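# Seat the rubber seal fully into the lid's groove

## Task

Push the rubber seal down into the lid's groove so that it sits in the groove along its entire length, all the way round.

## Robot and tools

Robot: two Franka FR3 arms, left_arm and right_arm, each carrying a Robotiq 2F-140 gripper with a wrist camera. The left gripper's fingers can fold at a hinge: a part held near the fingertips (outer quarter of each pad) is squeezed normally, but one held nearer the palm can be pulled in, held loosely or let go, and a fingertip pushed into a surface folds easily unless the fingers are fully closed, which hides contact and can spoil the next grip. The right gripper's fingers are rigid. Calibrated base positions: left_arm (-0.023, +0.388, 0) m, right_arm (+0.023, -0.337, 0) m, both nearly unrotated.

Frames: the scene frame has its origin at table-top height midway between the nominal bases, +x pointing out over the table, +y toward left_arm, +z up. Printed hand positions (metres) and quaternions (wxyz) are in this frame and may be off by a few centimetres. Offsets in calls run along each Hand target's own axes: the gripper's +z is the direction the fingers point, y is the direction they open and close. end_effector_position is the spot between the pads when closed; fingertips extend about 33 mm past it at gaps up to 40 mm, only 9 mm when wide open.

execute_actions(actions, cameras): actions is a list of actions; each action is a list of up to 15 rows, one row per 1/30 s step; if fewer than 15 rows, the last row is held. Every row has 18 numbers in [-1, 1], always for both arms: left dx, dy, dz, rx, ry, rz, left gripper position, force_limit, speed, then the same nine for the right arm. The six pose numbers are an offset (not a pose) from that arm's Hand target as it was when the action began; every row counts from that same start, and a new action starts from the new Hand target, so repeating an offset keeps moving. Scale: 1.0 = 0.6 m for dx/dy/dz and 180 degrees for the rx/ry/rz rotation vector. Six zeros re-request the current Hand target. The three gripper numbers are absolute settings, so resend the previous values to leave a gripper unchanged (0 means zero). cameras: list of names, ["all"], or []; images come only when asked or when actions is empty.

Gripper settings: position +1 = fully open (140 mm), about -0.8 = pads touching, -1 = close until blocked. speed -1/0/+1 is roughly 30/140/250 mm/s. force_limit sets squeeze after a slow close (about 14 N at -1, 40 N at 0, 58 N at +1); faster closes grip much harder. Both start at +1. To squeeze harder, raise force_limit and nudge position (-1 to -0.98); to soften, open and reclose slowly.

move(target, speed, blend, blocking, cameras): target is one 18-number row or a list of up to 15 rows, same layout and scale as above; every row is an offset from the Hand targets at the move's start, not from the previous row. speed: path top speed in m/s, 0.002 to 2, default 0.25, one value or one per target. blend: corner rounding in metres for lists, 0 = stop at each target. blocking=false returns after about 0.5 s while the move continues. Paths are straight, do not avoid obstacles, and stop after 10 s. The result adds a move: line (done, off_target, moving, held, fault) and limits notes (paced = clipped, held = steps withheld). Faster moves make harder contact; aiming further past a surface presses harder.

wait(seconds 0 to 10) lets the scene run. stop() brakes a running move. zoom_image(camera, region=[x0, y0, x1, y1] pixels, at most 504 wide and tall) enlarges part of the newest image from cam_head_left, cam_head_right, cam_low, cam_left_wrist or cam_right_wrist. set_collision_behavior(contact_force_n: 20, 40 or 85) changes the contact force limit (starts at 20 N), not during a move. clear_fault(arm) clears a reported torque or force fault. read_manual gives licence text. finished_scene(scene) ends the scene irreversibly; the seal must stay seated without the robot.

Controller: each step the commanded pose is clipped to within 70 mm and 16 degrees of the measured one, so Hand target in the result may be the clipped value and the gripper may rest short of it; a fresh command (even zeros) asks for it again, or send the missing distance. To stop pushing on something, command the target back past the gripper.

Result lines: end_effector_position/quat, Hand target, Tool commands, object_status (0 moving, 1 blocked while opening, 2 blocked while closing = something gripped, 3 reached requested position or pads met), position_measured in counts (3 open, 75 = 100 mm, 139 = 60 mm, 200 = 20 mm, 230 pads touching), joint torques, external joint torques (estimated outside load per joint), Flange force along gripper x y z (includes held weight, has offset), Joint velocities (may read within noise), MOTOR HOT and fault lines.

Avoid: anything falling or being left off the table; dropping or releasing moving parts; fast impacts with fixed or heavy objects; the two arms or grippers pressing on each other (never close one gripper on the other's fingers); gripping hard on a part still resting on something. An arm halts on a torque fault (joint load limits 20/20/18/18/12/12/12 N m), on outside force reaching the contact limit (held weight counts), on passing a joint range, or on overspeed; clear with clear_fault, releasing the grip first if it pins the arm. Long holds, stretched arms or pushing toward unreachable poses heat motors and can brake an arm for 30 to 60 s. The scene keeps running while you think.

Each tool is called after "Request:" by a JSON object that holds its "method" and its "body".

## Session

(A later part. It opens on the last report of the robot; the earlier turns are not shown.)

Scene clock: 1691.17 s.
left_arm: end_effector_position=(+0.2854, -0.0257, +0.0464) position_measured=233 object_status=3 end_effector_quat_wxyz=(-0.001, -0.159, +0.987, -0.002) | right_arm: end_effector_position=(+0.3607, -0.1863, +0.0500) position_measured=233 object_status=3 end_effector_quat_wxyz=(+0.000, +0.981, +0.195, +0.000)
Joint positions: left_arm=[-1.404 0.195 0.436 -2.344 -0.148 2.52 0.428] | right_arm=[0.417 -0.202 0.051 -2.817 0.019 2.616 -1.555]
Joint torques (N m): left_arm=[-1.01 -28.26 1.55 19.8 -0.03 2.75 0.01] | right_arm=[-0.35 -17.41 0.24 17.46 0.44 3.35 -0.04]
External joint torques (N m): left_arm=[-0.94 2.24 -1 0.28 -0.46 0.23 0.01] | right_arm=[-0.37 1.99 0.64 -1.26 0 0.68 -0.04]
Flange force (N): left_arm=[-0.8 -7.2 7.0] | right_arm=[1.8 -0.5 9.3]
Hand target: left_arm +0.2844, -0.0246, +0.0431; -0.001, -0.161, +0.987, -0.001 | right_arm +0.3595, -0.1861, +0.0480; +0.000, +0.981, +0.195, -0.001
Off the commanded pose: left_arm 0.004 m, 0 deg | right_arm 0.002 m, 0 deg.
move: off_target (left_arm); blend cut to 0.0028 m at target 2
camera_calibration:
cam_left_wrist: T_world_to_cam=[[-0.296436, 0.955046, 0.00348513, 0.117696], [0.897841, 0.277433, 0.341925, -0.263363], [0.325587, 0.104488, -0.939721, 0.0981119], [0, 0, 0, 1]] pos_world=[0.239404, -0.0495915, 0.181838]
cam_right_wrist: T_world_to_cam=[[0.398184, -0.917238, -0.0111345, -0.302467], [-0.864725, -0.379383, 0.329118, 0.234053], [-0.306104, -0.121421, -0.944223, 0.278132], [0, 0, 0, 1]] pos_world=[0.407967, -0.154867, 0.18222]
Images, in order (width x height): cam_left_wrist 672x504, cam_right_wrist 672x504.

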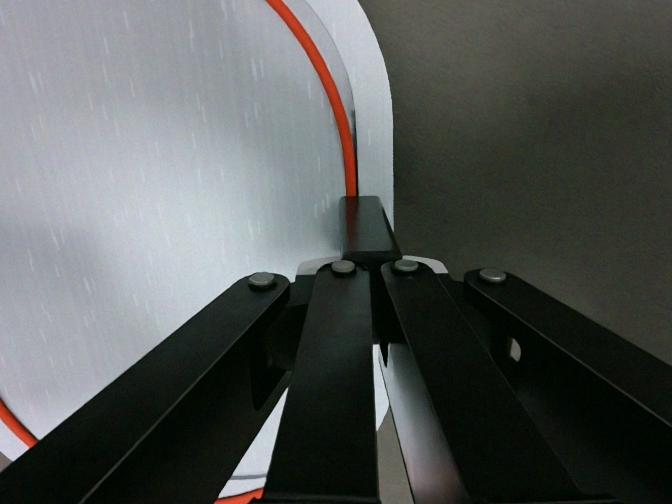

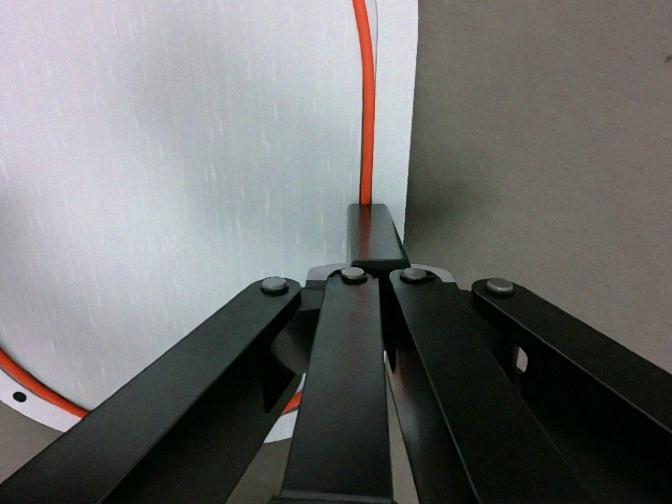

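Request:
{"method": "move", "body": {"target": [[0, 0, -0.0185, 0, 0, 0, -1, -1, 0, 0, 0, -0.016, 0, 0, 0, -1, -1, 0], [0.03, -0.0017, -0.0185, 0, 0, 0, -1, -1, 0, -0.03, 0, -0.016, 0, 0, 0, -1, -1, 0], [0.03, -0.0017, -0.0102, 0, 0, 0, -1, -1, 0, -0.03, 0, -0.0068, 0, 0, 0, -1, -1, 0], [0.03, 0, 0.0007, 0, 0, 0, -1, -1, 0, -0.03, 0, 0.0007, 0, 0, 0, -1, -1, 0]], "speed": [0.04, 0.06, 0.03, 0.006], "blend": [0.0025, 0.0025, 0, 0], "cameras": ["cam_left_wrist", "cam_right_wrist"]}}

Request:
{"method": "zoom_image", "body": {"camera": "cam_left_wrist", "region": [260, 20, 420, 260]}}

Request:
{"method": "zoom_image", "body": {"camera": "cam_right_wrist", "region": [300, 20, 420, 260]}}

Scene clock: 1705.93 s.
left_arm: end_effector_position=(+0.2686, -0.0316, +0.0464) position_measured=233 object_status=3 end_effector_quat_wxyz=(-0.001, -0.160, +0.987, -0.003) | right_arm: end_effector_position=(+0.3446, -0.1931, +0.0499) position_measured=233 object_status=3 end_effector_quat_wxyz=(+0.000, +0.981, +0.194, +0.001)
Joint positions: left_arm=[-1.438 0.182 0.437 -2.363 -0.14 2.528 0.388] | right_arm=[0.423 -0.254 0.048 -2.872 0.023 2.62 -1.555]
Joint torques (N m): left_arm=[-1.13 -27.39 1.13 19.57 0 2.75 0.04] | right_arm=[-0.02 -15.08 0.15 17.07 0.39 3.32 -0.13]
External joint torques (N m): left_arm=[-1.1 2.74 -1.27 -0.01 -0.44 0.21 0.04] | right_arm=[-0.07 2.37 0.59 -1.63 -0.04 0.65 -0.13]
Flange force (N): left_arm=[-0.3 -7.7 8.4] | right_arm=[2.3 -0.6 11.2]
Hand target: left_arm +0.2673, -0.0303, +0.0427; -0.001, -0.161, +0.987, -0.001 | right_arm +0.3429, -0.1930, +0.0476; +0.000, +0.981, +0.195, -0.001
Off the commanded pose: left_arm 0.004 m, 0 deg | right_arm 0.003 m, 0 deg.
move: off_target (left_arm)
camera_calibration:
cam_left_wrist: T_world_to_cam=[[-0.297517, 0.954713, 0.00262605, 0.118632], [0.897448, 0.278731, 0.341901, -0.246507], [0.325686, 0.104078, -0.939732, 0.104145], [0, 0, 0, 1]] pos_world=[0.222604, -0.0553894, 0.181838]
cam_right_wrist: T_world_to_cam=[[0.396316, -0.918042, -0.0114851, -0.301686], [-0.865902, -0.377907, 0.327719, 0.218384], [-0.3052, -0.119935, -0.944705, 0.272316], [0, 0, 0, 1]] pos_world=[0.391773, -0.161771, 0.182225]
Images, in order (width x height): cam_left_wrist 672x504, cam_right_wrist 672x504.

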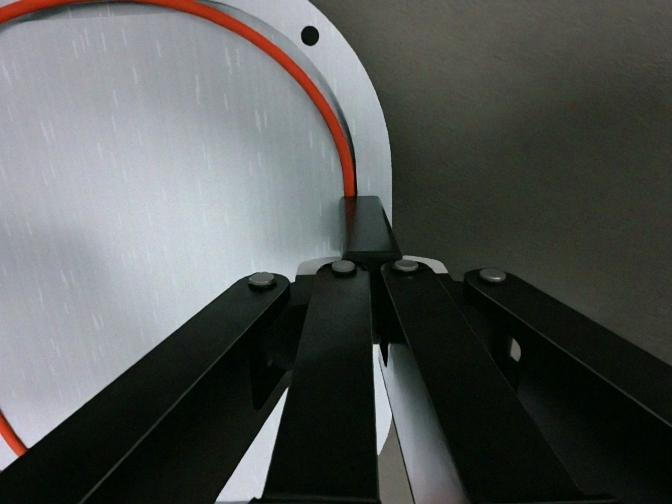

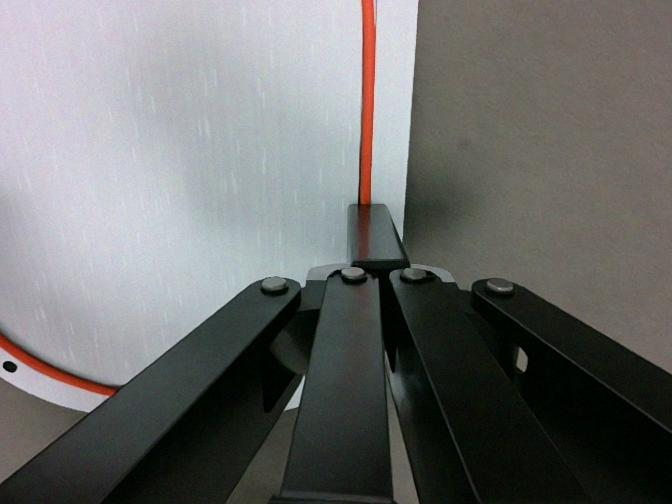

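Scaled by 2.100 from the camera's 672x504 image, which has a finer 960x720 frame.

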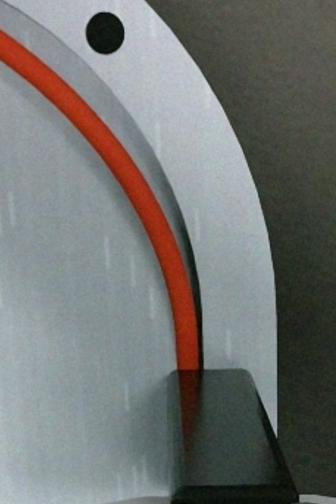

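Scaled by 2.100 from the camera's 672x504 image, which has a finer 960x720 frame.

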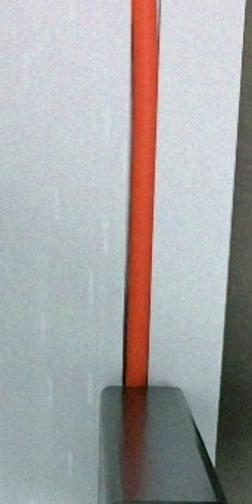

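Request:
{"method": "move", "body": {"target": [[0, 0, -0.0195, 0, 0, 0, -1, -1, 0, 0, 0, -0.017, 0, 0, 0, -1, -1, 0], [-0.12, -0.0017, -0.0195, 0, 0, 0, -1, -1, 0, 0.12, 0, -0.017, 0, 0, 0, -1, -1, 0], [-0.12, -0.0017, -0.0108, 0, 0, 0, -1, -1, 0, 0.12, 0, -0.0075, 0, 0, 0, -1, -1, 0], [-0.12, 0, 0, 0, 0, 0, -1, -1, 0, 0.12, 0, 0, 0, 0, 0, -1, -1, 0]], "speed": [0.04, 0.08, 0.03, 0.006], "blend": [0.0025, 0.0025, 0, 0], "cameras": ["cam_left_wrist", "cam_right_wrist", "cam_high"]}}

Request:
{"method": "zoom_image", "body": {"camera": "cam_left_wrist", "region": [300, 20, 420, 260]}}

Request:
{"method": "zoom_image", "body": {"camera": "cam_right_wrist", "region": [260, 20, 420, 260]}}

Request:
{"method": "zoom_image", "body": {"camera": "cam_high", "region": [190, 180, 320, 300]}}

Scene clock: 1721.67 s.
left_arm: end_effector_position=(+0.3356, -0.0081, +0.0461) position_measured=233 object_status=3 end_effector_quat_wxyz=(-0.002, -0.164, +0.986, -0.001) | right_arm: end_effector_position=(+0.4086, -0.1649, +0.0499) position_measured=233 object_status=3 end_effector_quat_wxyz=(-0.001, +0.980, +0.197, -0.001)
Joint positions: left_arm=[-1.298 0.245 0.429 -2.275 -0.175 2.492 0.532] | right_arm=[0.416 -0.057 0.047 -2.65 0.009 2.591 -1.554]
Joint velocities: left_arm=[0.004 0 -0.002 0 -0.001 0.001 0.003] | right_arm=[within noise]
Joint torques (N m): left_arm=[-0.29 -28.77 1.55 20.14 0.09 3.3 0.29] | right_arm=[-0.77 -21.45 0.47 18.33 0 3.8 0.25]
External joint torques (N m): left_arm=[-0.3 3.74 -1.78 0.28 -0.36 0.78 0.29] | right_arm=[-0.76 3.4 0.61 -0.72 -0.46 1.13 0.25]
Flange force (N): left_arm=[-3.9 -10.1 12.1] | right_arm=[6.0 -0.5 13.1]
Hand target: left_arm +0.3356, -0.0074, +0.0425; -0.001, -0.161, +0.987, -0.001 | right_arm +0.4094, -0.1654, +0.0475; +0.000, +0.981, +0.195, -0.001
Off the commanded pose: left_arm 0.004 m, 0 deg | right_arm 0.003 m, 0 deg.
move: off_target (left_arm)
camera_calibration:
cam_left_wrist: T_world_to_cam=[[-0.305203, 0.95227, 0.00581813, 0.118525], [0.895995, 0.285086, 0.34047, -0.312488], [0.32256, 0.109125, -0.940237, 0.0807606], [0, 0, 0, 1]] pos_world=[0.290112, -0.0325948, 0.181637]
cam_right_wrist: T_world_to_cam=[[0.401033, -0.915954, -0.0141377, -0.302688], [-0.862402, -0.382701, 0.331364, 0.281964], [-0.308925, -0.120696, -0.943397, 0.296508], [0, 0, 0, 1]] pos_world=[0.456154, -0.133553, 0.182012]
Images, in order (width x height): cam_high 672x504, cam_left_wrist 672x504, cam_right_wrist 672x504.

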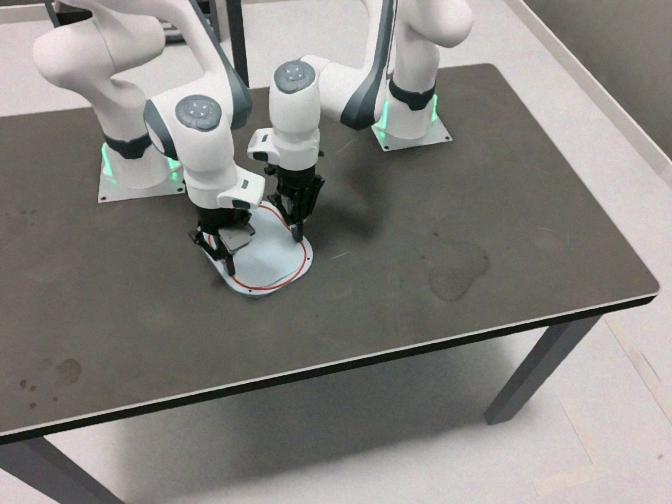

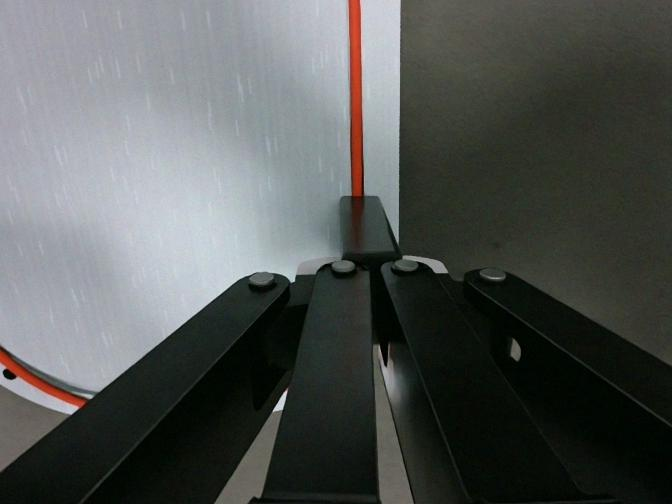

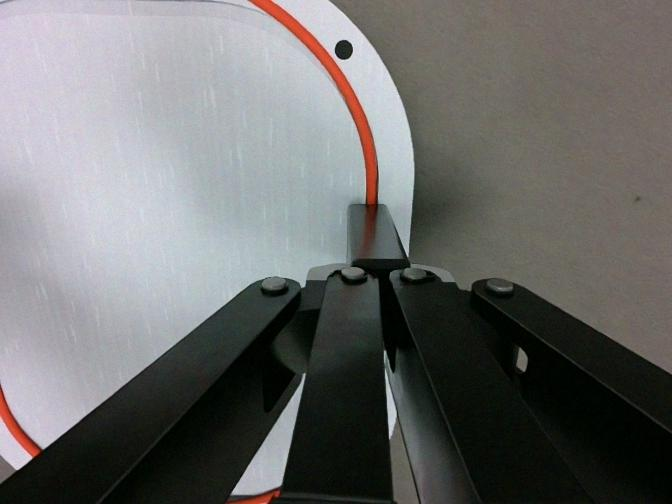

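Scaled by 2.100 from the camera's 672x504 image, which has a finer 960x720 frame.

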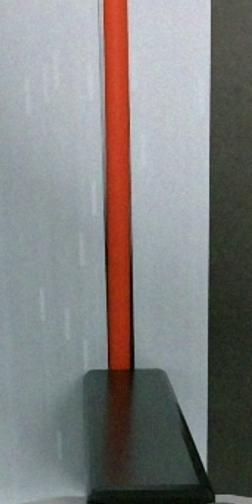

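Scaled by 2.100 from the camera's 672x504 image, which has a finer 960x720 frame.

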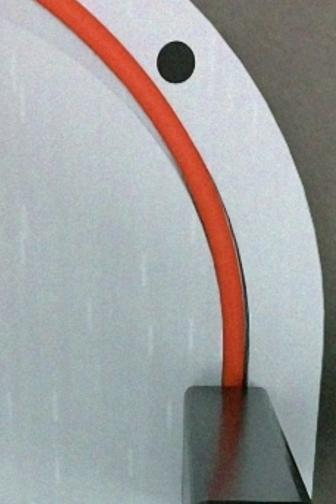

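Scaled by 3.877 from the camera's 672x504 image, which has a finer 960x720 frame.

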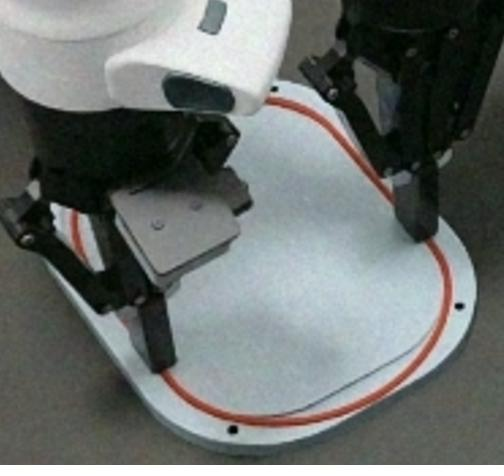

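Request:
{"method": "move", "body": {"target": [[0, 0, -0.0195, 0, 0, 0, -1, -1, 0, 0, 0, -0.017, 0, 0, 0, -1, -1, 0], [0.12, 0, -0.179, 0, 0, 0, -1, -1, 0, 0, 0, -0.171, 0, 0, 0, -1, -1, 0]], "speed": [0.04, 0.15], "blend": [0.003, 0], "cameras": ["all"]}}

Request:
{"method": "zoom_image", "body": {"camera": "cam_left_wrist", "region": [0, 0, 400, 340]}}

Request:
{"method": "zoom_image", "body": {"camera": "cam_right_wrist", "region": [0, 0, 420, 360]}}

Request:
{"method": "zoom_image", "body": {"camera": "cam_high", "region": [190, 180, 320, 300]}}

Scene clock: 1740.60 s.
left_arm: end_effector_position=(+0.3053, -0.0255, +0.1045) position_measured=233 object_status=3 end_effector_quat_wxyz=(+0.001, -0.137, +0.991, -0.012) | right_arm: end_effector_position=(+0.4103, -0.1658, +0.1225) position_measured=233 object_status=3 end_effector_quat_wxyz=(+0.001, +0.981, +0.195, +0.001)
Joint positions: left_arm=[-1.363 0.089 0.437 -2.297 -0.07 2.398 0.452] | right_arm=[0.416 -0.228 0.046 -2.601 0.012 2.373 -1.554]
Joint velocities: left_arm=[within noise] | right_arm=[0 -0.001 0.001 0 0.001 -0.004 -0.001]
Joint torques (N m): left_arm=[-0.16 -28.75 0.93 22.91 0.27 2.48 0.13] | right_arm=[-0.45 -22.28 -0.22 21.83 0.77 2.53 -0.16]
External joint torques (N m): left_arm=[-0.14 0.34 -0.26 1.32 -0.25 -0.09 0.14] | right_arm=[-0.43 -0.65 0.29 -0.13 0.15 -0.13 -0.16]
Flange force (N): left_arm=[-2.5 -5.8 0.2] | right_arm=[-2.3 0.4 -1.6]
Hand target: left_arm +0.3060, -0.0248, +0.1033; +0.001, -0.137, +0.991, -0.012 (not the last commanded pose) | right_arm +0.4095, -0.1655, +0.1228; +0.000, +0.981, +0.195, -0.001 (not the last commanded pose)
Off the commanded pose: left_arm 0.059 m, 3 deg | right_arm 0.028 m, 0 deg.
move: held (left_arm; a check stopped the path), off_target (right_arm; braked when a check withheld steps of left_arm); path passed 1 of 2 targets; limits=held
pose unreachable (left arm): on one or more control steps of this call, first in action 0 (counted from 0), this arm could not follow its commanded pose, so it was not sent that pose on those steps. It may still have moved: this result reports where it is.
cause: moving toward the commanded pose would bring a part of the arm too close to another arm (a part of this arm just beyond joint 7 (wrist roll) and a part of the right arm just beyond its joint 5 (forearm roll), 20 mm apart when this arm was first held).
camera_calibration:
cam_left_wrist: T_world_to_cam=[[-0.252386, 0.967496, -0.0158805, 0.112039], [0.907196, 0.2423, 0.343928, -0.305077], [0.336597, 0.0723958, -0.938862, 0.141916], [0, 0, 0, 1]] pos_world=[0.257273, -0.0447516, 0.239944]
cam_right_wrist: T_world_to_cam=[[0.397481, -0.917553, -0.0102576, -0.302424], [-0.865224, -0.378489, 0.328837, 0.261232], [-0.305608, -0.121831, -0.944331, 0.363988], [0, 0, 0, 1]] pos_world=[0.45747, -0.134271, 0.25472]

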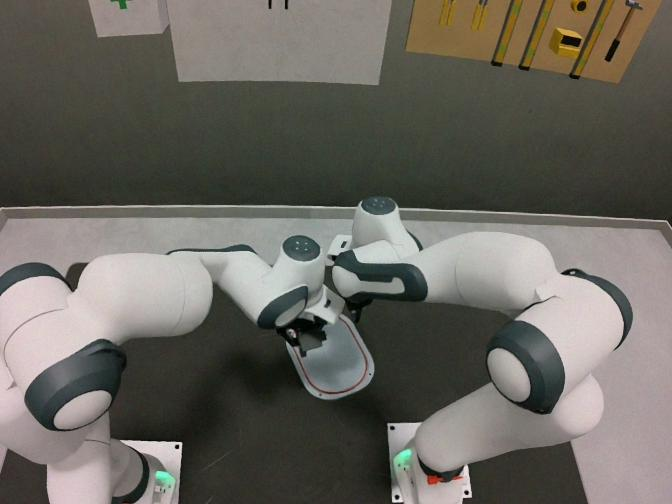

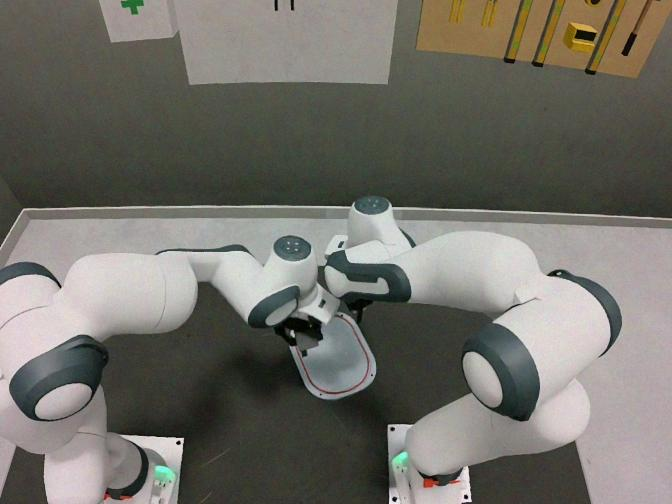

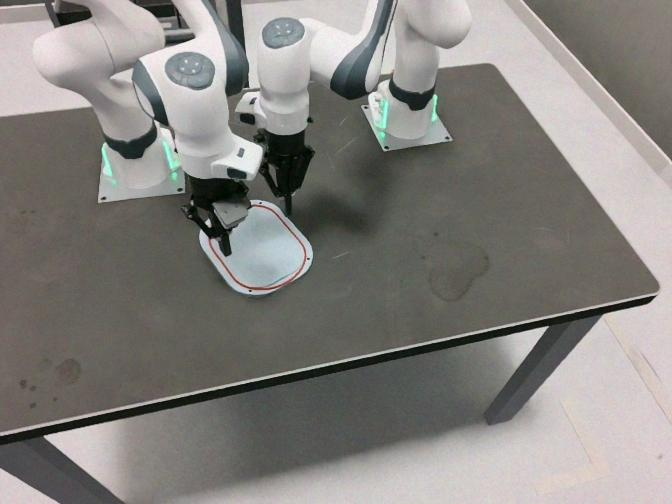

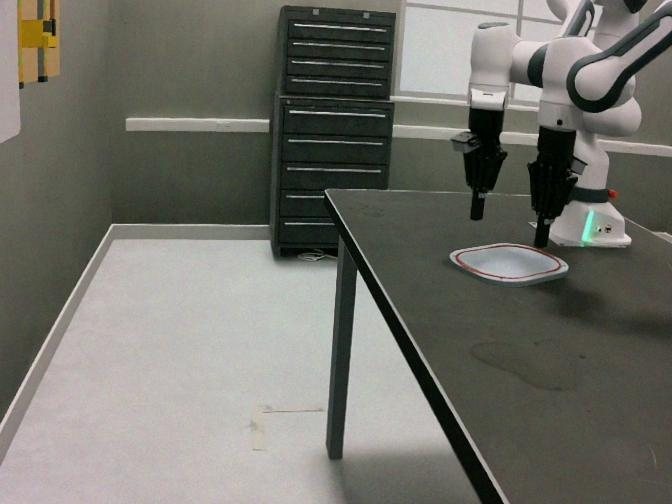

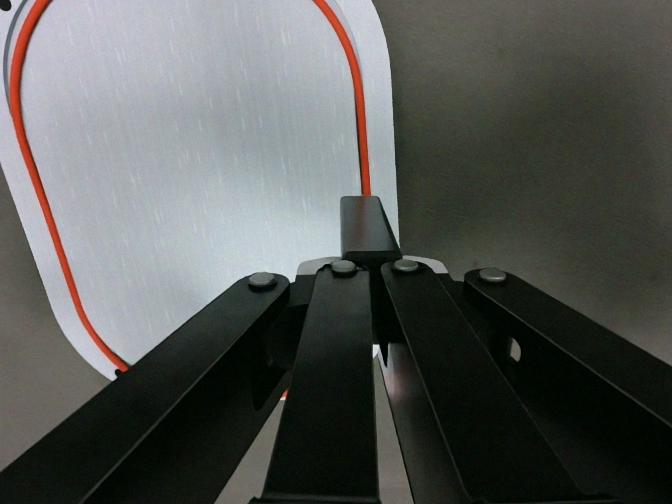

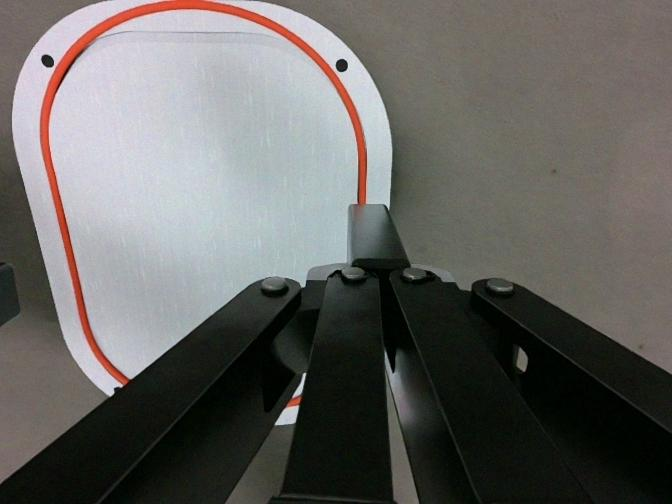

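Scaled by 1.260 from the camera's 672x504 image, which has a finer 960x720 frame.

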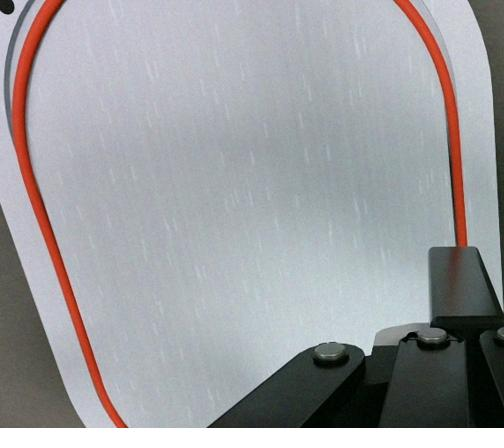

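Scaled by 1.200 from the camera's 672x504 image, which has a finer 960x720 frame.

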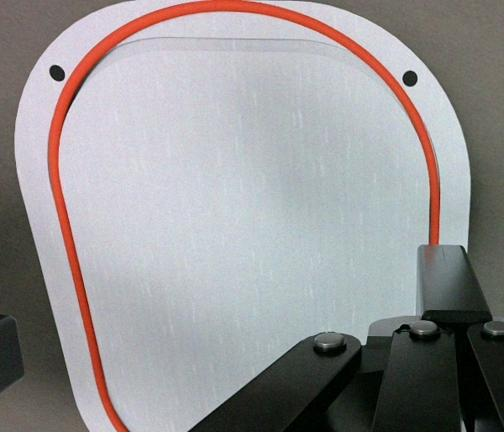

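Scaled by 3.877 from the camera's 672x504 image, which has a finer 960x720 frame.

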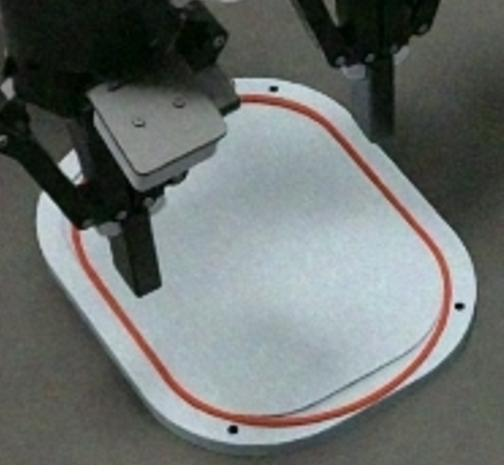

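Request:
{"method": "zoom_image", "body": {"camera": "cam_head_left", "region": [280, 310, 390, 410]}}

Request:
{"method": "zoom_image", "body": {"camera": "cam_head_right", "region": [280, 310, 390, 410]}}

Request:
{"method": "zoom_image", "body": {"camera": "cam_right_wrist", "region": [20, 0, 220, 120]}}

Request:
{"method": "zoom_image", "body": {"camera": "cam_right_wrist", "region": [200, 0, 400, 120]}}

Request:
{"method": "zoom_image", "body": {"camera": "cam_left_wrist", "region": [0, 0, 100, 120]}}

Request:
{"method": "zoom_image", "body": {"camera": "cam_left_wrist", "region": [290, 0, 400, 120]}}

Scaled by 4.582 from the camera's 672x504 image, which has a finer 960x720 frame.

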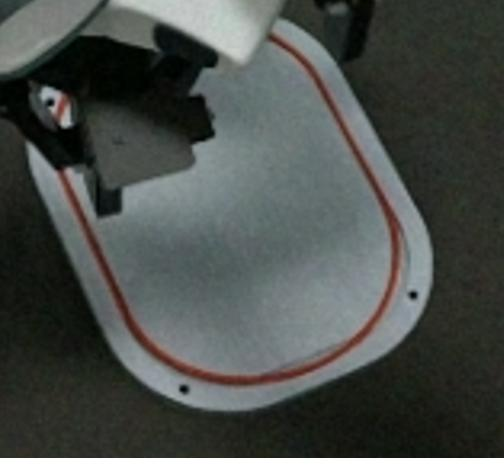

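Scaled by 4.582 from the camera's 672x504 image, which has a finer 960x720 frame.

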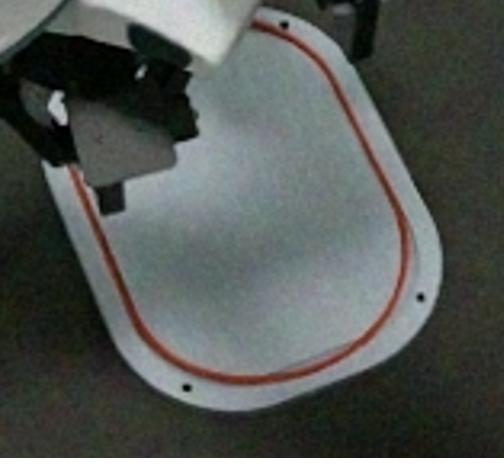

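Scaled by 2.520 from the camera's 672x504 image, which has a finer 960x720 frame.

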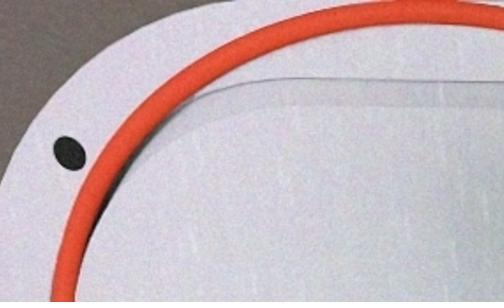

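Scaled by 2.520 from the camera's 672x504 image, which has a finer 960x720 frame.

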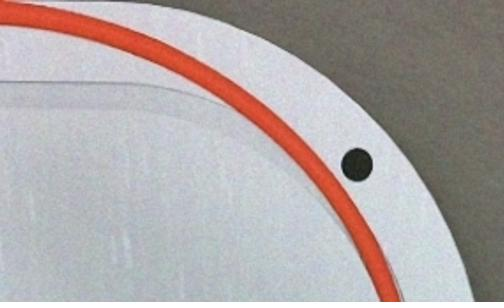

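Scaled by 4.200 from the camera's 672x504 image, which has a finer 960x720 frame.

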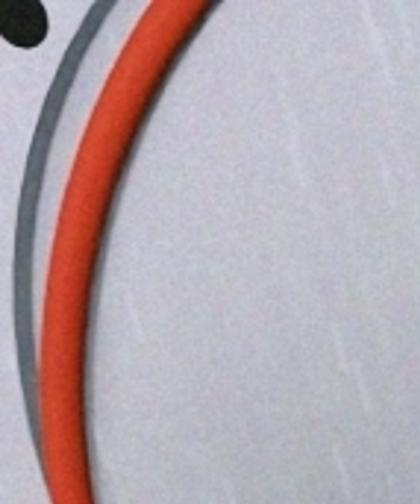

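Scaled by 4.200 from the camera's 672x504 image, which has a finer 960x720 frame.

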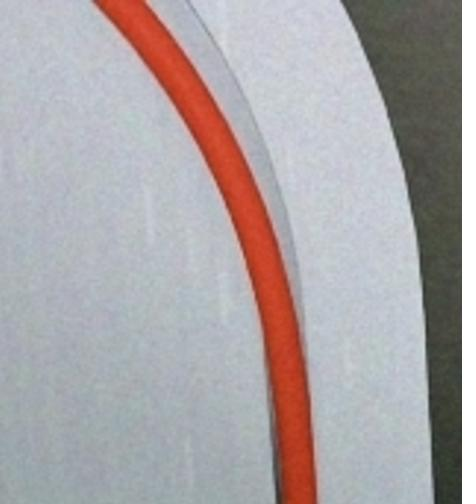

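Request:
{"method": "move", "body": {"target": [[0, 0, 0, 0, 0, 0, -1, -1, 0, -0.1514, 0.235, -0.1283, 0, 0, 0, -1, -1, 0], [0.0662, -0.1091, -0.1586, -0.0071, 0.0001, -0.0155, -1, -1, 0, -0.1514, 0.235, -0.1283, 0, 0, 0, -1, -1, 0]], "speed": 0.15, "cameras": ["all"]}}

Request:
{"method": "zoom_image", "body": {"camera": "cam_left_wrist", "region": [80, 0, 584, 300]}}

Request:
{"method": "zoom_image", "body": {"camera": "cam_high", "region": [190, 180, 320, 300]}}

Scene clock: 1827.97 s.
left_arm: end_effector_position=(+0.2852, -0.0966, +0.2006) position_measured=233 object_status=3 end_effector_quat_wxyz=(-0.001, -0.157, +0.988, -0.002) | right_arm: end_effector_position=(+0.3798, -0.3300, +0.1990) position_measured=233 object_status=3 end_effector_quat_wxyz=(-0.001, +0.981, +0.192, +0.000)
Joint positions: left_arm=[-1.429 0.1 0.405 -2.004 -0.049 2.099 0.288] | right_arm=[0.287 -0.59 -0.217 -2.682 -0.136 2.097 -1.825]
Joint velocities: left_arm=[0 0 -0.002 0.001 0 -0.002 -0.004] | right_arm=[within noise]
Joint torques (N m): left_arm=[-0.53 -31.87 0.96 25.86 0.77 2.07 -0.15] | right_arm=[-0.57 -11.58 3.02 24.27 0.52 2.46 -0.17]
External joint torques (N m): left_arm=[-0.54 0.23 -0.4 1.95 0.13 -0.47 -0.15] | right_arm=[-0.57 -0.45 0.71 0.3 -0.27 -0.17 -0.17]
Flange force (N): left_arm=[-0.9 -8.1 -3.8] | right_arm=[-1.6 -0.4 -1.8]
Hand target: left_arm +0.2850, -0.0963, +0.2000; -0.001, -0.161, +0.987, -0.001 | right_arm +0.3797, -0.3305, +0.1998; +0.000, +0.981, +0.195, -0.001
Off the commanded pose: left_arm 0.001 m, 1 deg | right_arm 0.001 m, 0 deg.
move: done
camera_calibration:
cam_left_wrist: T_world_to_cam=[[-0.290991, 0.95672, 0.0034135, 0.18339], [0.89932, 0.272312, 0.342154, -0.297186], [0.326416, 0.102633, -0.939638, 0.250076], [0, 0, 0, 1]] pos_world=[0.239002, -0.120192, 0.336038]
cam_right_wrist: T_world_to_cam=[[0.392877, -0.919474, -0.0146573, -0.438176], [-0.866223, -0.375381, 0.32977, 0.148755], [-0.308717, -0.116862, -0.943948, 0.409658], [0, 0, 0, 1]] pos_world=[0.427472, -0.299178, 0.331218]

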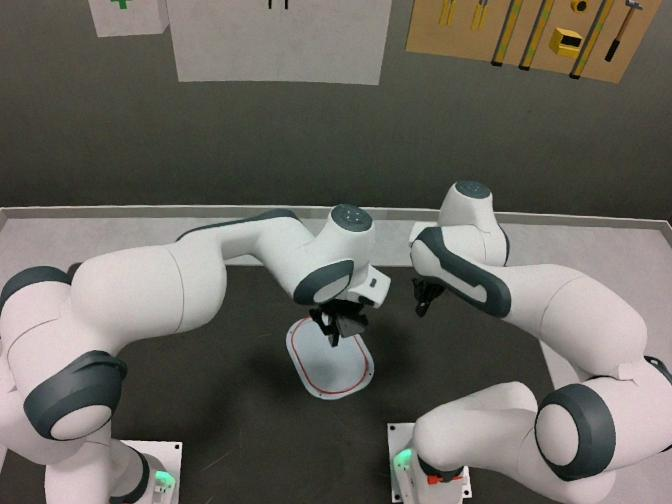

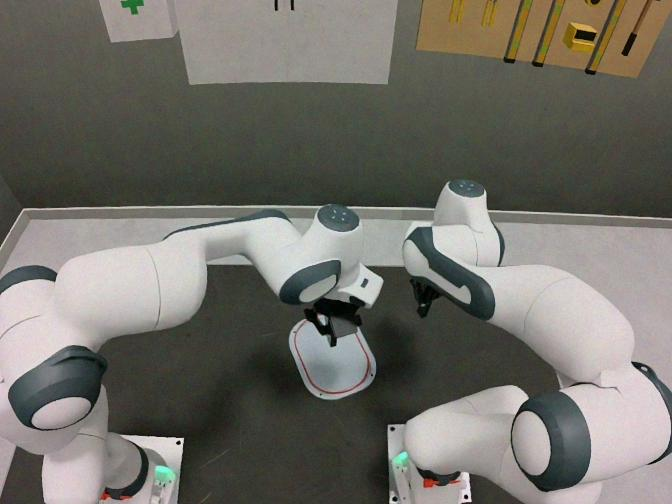

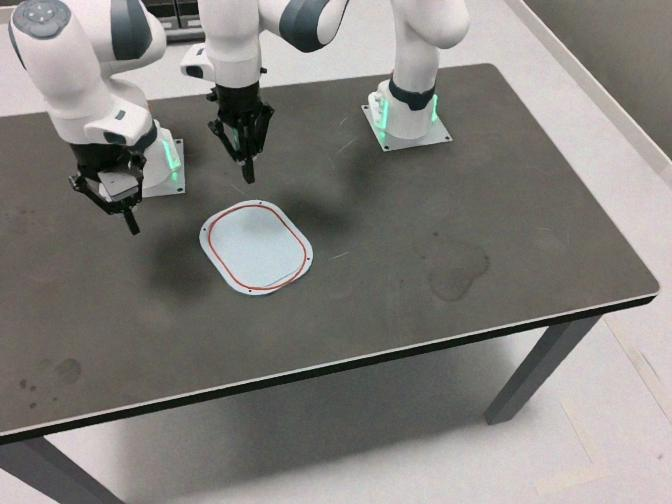

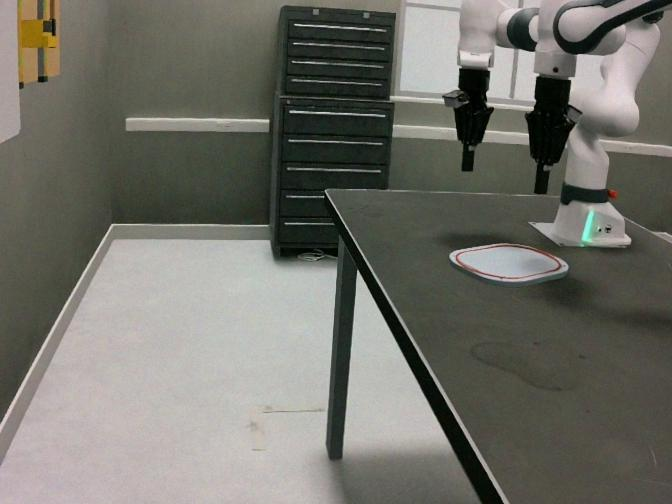

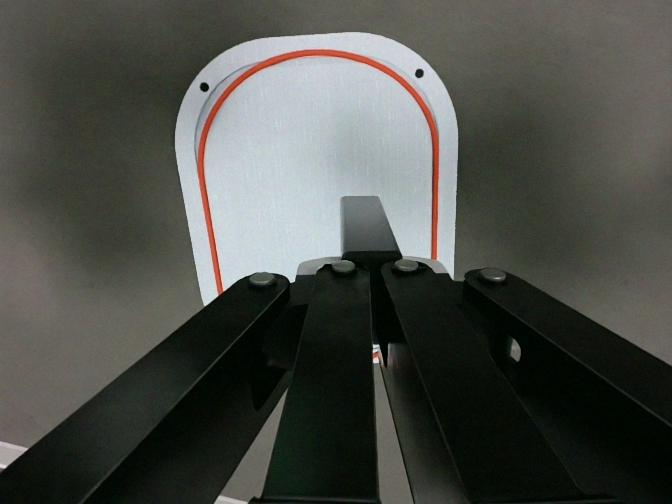

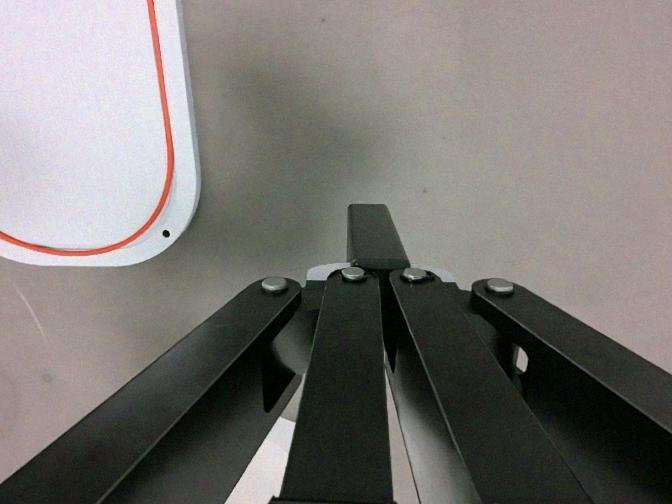

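Scaled by 1.000.

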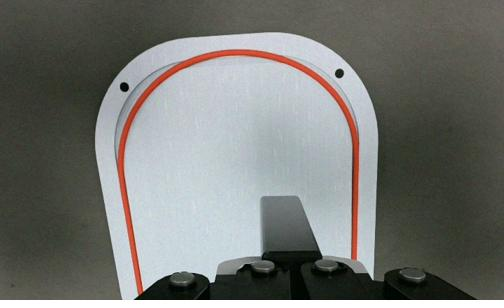

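Scaled by 3.877 from the camera's 672x504 image, which has a finer 960x720 frame.

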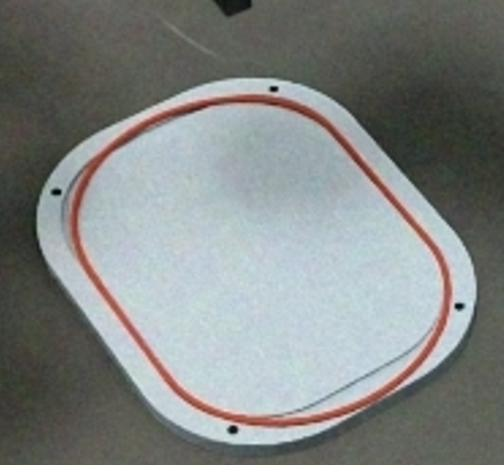

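Request:
{"method": "move", "body": {"target": [0.0675, 0.0940, 0.2083, 0, 0, -0.1517, -0.45, -1, 0, 0, 0, 0, 0, 0, 0, -1, -1, 0], "speed": 0.12, "cameras": ["cam_left_wrist", "cam_high", "cam_head_left"]}}

Request:
{"method": "zoom_image", "body": {"camera": "cam_left_wrist", "region": [180, 0, 500, 300]}}

Scene clock: 1997.77 s.
left_arm: end_effector_position=(+0.2283, -0.0562, +0.0757) position_measured=186 object_status=3 end_effector_quat_wxyz=(-0.002, -0.386, +0.922, +0.000) | right_arm: end_effector_position=(+0.3798, -0.3300, +0.1990) position_measured=233 object_status=3 end_effector_quat_wxyz=(-0.001, +0.981, +0.192, +0.000)
Joint positions: left_arm=[-1.503 0.113 0.416 -2.351 -0.079 2.453 -0.219] | right_arm=[0.287 -0.59 -0.217 -2.682 -0.136 2.097 -1.825]
Joint velocities: left_arm=[0 -0.001 0.001 0.001 0.001 -0.001 -0.006] | right_arm=[within noise]
Joint torques (N m): left_arm=[-0.89 -29.39 1.5 21.66 0.92 2.51 -0.2] | right_arm=[-0.56 -11.61 3.01 24.31 0.52 2.48 -0.18]
External joint torques (N m): left_arm=[-0.83 -0.02 0.1 0.93 0.44 -0.1 -0.2] | right_arm=[-0.49 -0.37 0.76 0.22 -0.26 -0.18 -0.18]
Flange force (N): left_arm=[1.9 -1.6 -1.8] | right_arm=[-1.5 -0.5 -1.6]
Hand target: left_arm +0.2285, -0.0559, +0.0750; -0.001, -0.389, +0.921, +0.000 | right_arm +0.3797, -0.3305, +0.1998; +0.000, +0.981, +0.195, -0.001
Off the commanded pose: left_arm 0.001 m, 0 deg | right_arm 0.001 m, 0 deg.
move: done
camera_calibration:
cam_left_wrist: T_world_to_cam=[[-0.698499, 0.715556, 0.00883129, 0.20759], [0.675008, 0.654719, 0.340157, -0.141469], [0.237619, 0.243561, -0.940327, 0.175309], [0, 0, 0, 1]] pos_world=[0.198837, -0.0986185, 0.211136]
Images, in order (width x height): cam_head_left 672x504, cam_high 672x504, cam_left_wrist 672x504.

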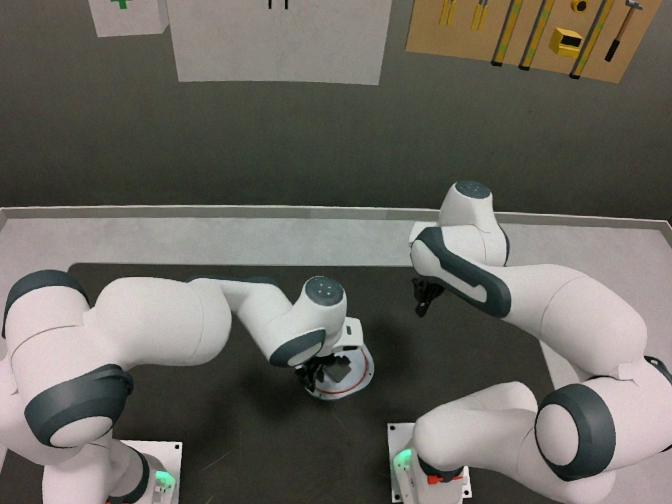

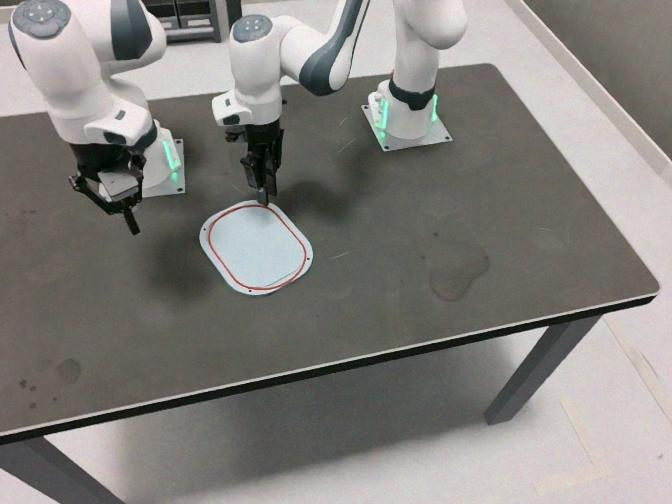

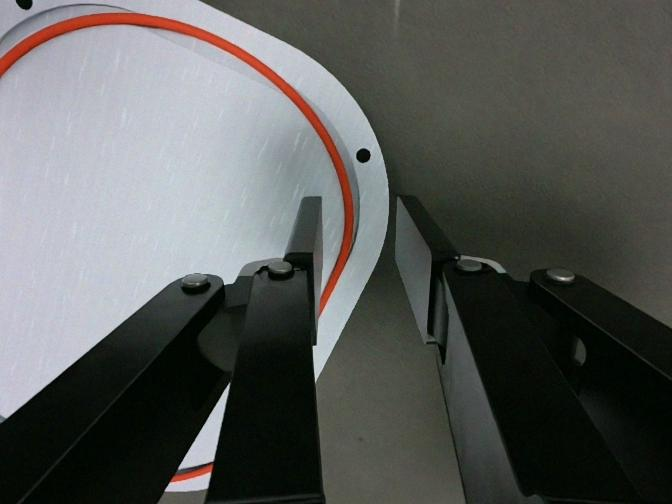

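Scaled by 1.575 from the camera's 672x504 image, which has a finer 960x720 frame.

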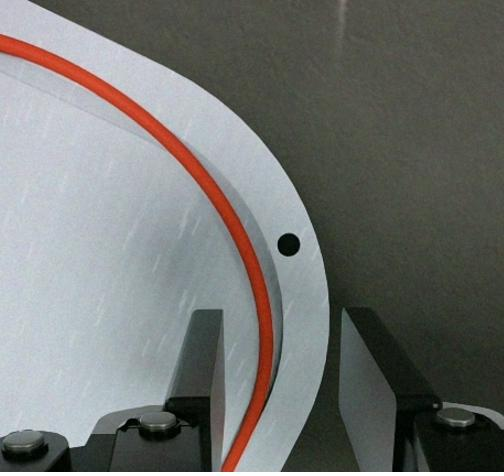

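Request:
{"method": "execute_actions", "body": {"actions": [], "cameras": ["cam_left_wrist", "cam_high"]}}

Scene clock: 2035.83 s.
left_arm: end_effector_position=(+0.2283, -0.0562, +0.0757) position_measured=186 object_status=3 end_effector_quat_wxyz=(-0.002, -0.387, +0.922, +0.000) | right_arm: end_effector_position=(+0.3798, -0.3300, +0.1990) position_measured=233 object_status=3 end_effector_quat_wxyz=(-0.001, +0.981, +0.192, +0.000)
Joint positions: left_arm=[-1.503 0.113 0.416 -2.351 -0.079 2.453 -0.22] | right_arm=[0.287 -0.59 -0.217 -2.682 -0.136 2.097 -1.825]
Joint velocities: within noise
Joint torques (N m): left_arm=[-0.91 -29.4 1.49 21.67 0.94 2.52 -0.21] | right_arm=[-0.57 -11.58 3.02 24.3 0.52 2.47 -0.18]
External joint torques (N m): left_arm=[-0.88 -0.17 0.07 1.03 0.46 -0.06 -0.21] | right_arm=[-0.54 -0.42 0.75 0.32 -0.27 -0.16 -0.18]
Flange force (N): left_arm=[1.9 -1.5 -2.1] | right_arm=[-1.5 -0.4 -1.8]
Hand target: left_arm +0.2285, -0.0559, +0.0750; -0.001, -0.389, +0.921, +0.000 | right_arm +0.3797, -0.3305, +0.1998; +0.000, +0.981, +0.195, -0.001
Tool commands: left_gripper/position=-0.45 left_gripper/force_limit=-1.0 left_gripper/speed=+0.0 right_gripper/position=-1.0 right_gripper/force_limit=-1.0 right_gripper/speed=+0.0
Off the commanded pose: left_arm 0.001 m, 0 deg | right_arm 0.001 m, 0 deg.
camera_calibration:
cam_left_wrist: T_world_to_cam=[[-0.699778, 0.714307, 0.00877419, 0.207875], [0.673823, 0.655939, 0.340155, -0.141115], [0.23722, 0.243945, -0.940328, 0.175427], [0, 0, 0, 1]] pos_world=[0.198938, -0.098718, 0.211136]
Images, in order (width x height): cam_high 672x504, cam_left_wrist 672x504.

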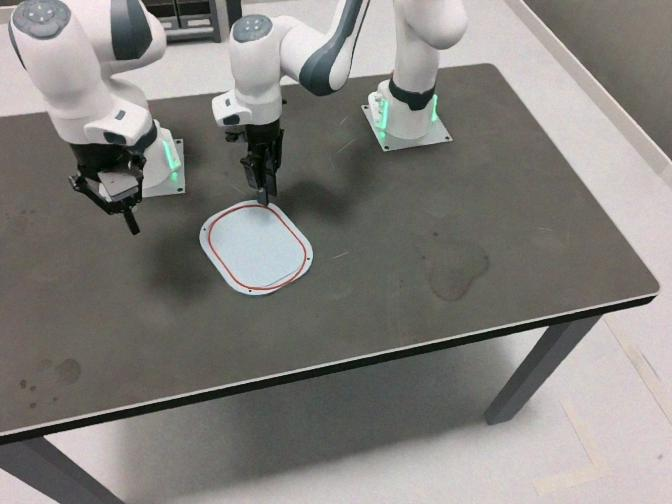

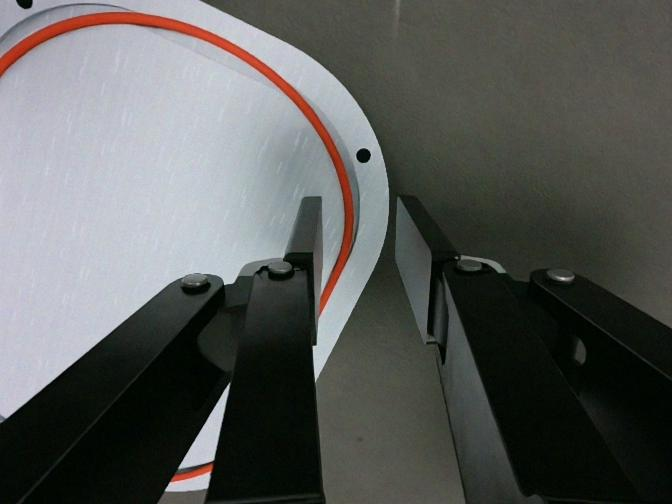

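Request:
{"method": "zoom_image", "body": {"camera": "cam_high", "region": [186, 186, 326, 306]}}

Request:
{"method": "zoom_image", "body": {"camera": "cam_left_wrist", "region": [240, 60, 440, 260]}}

Scaled by 3.600 from the camera's 672x504 image, which has a finer 960x720 frame.

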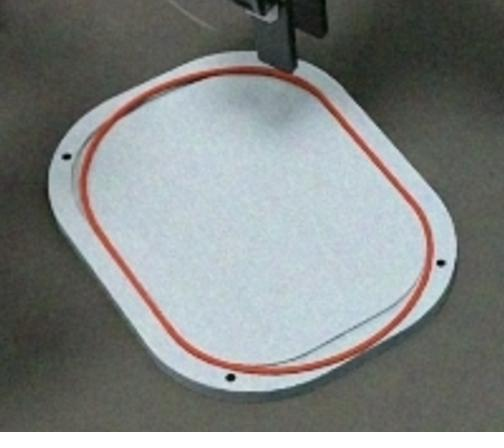

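Scaled by 2.520 from the camera's 672x504 image, which has a finer 960x720 frame.

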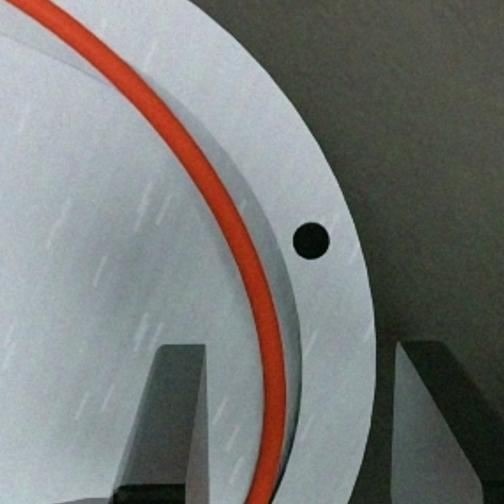

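Request:
{"method": "move", "body": {"target": [[0,0,0.0445,0,0,0,-0.45,-1,0, 0,0,0,0,0,0,-1,-1,0]], "speed": 0.06, "cameras": ["cam_left_wrist"]}}

Scene clock: 2087.93 s.
left_arm: end_effector_position=(+0.2282, -0.0558, +0.0493) position_measured=186 object_status=3 end_effector_quat_wxyz=(-0.001, -0.392, +0.920, +0.000) | right_arm: end_effector_position=(+0.3798, -0.3300, +0.1990) position_measured=233 object_status=3 end_effector_quat_wxyz=(-0.001, +0.981, +0.192, +0.000)
Joint positions: left_arm=[-1.497 0.172 0.404 -2.361 -0.118 2.516 -0.205] | right_arm=[0.287 -0.59 -0.217 -2.682 -0.136 2.097 -1.825]
Joint velocities: left_arm=[0.002 0 -0.001 0 -0.001 0.004 0.005] | right_arm=[within noise]
Joint torques (N m): left_arm=[-0.13 -30.16 1.22 21.16 0.17 2.5 0.25] | right_arm=[-0.56 -11.59 2.98 24.27 0.52 2.48 -0.19]
External joint torques (N m): left_arm=[-0.2 -0.03 -0.99 1.65 -0.27 -0.05 0.25] | right_arm=[-0.59 -0.51 0.65 0.33 -0.27 -0.15 -0.19]
Flange force (N): left_arm=[2.2 -6.3 0.7] | right_arm=[-1.8 -0.2 -1.8]
Hand target: left_arm +0.2284, -0.0560, +0.0483; -0.001, -0.389, +0.921, +0.000 | right_arm +0.3797, -0.3305, +0.1998; +0.000, +0.981, +0.195, -0.001
Off the commanded pose: left_arm 0.001 m, 0 deg | right_arm 0.001 m, 0 deg.
move: done
camera_calibration:
cam_left_wrist: T_world_to_cam=[[-0.707734, 0.706429, 0.00841483, 0.20919], [0.665713, 0.662861, 0.342699, -0.130205], [0.236514, 0.248141, -0.939408, 0.15092], [0, 0, 0, 1]] pos_world=[0.199035, -0.0989194, 0.184637]
Images, in order (width x height): cam_left_wrist 672x504.

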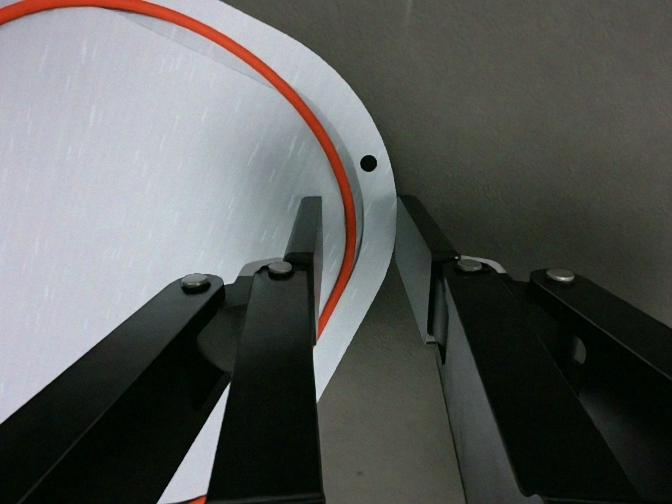

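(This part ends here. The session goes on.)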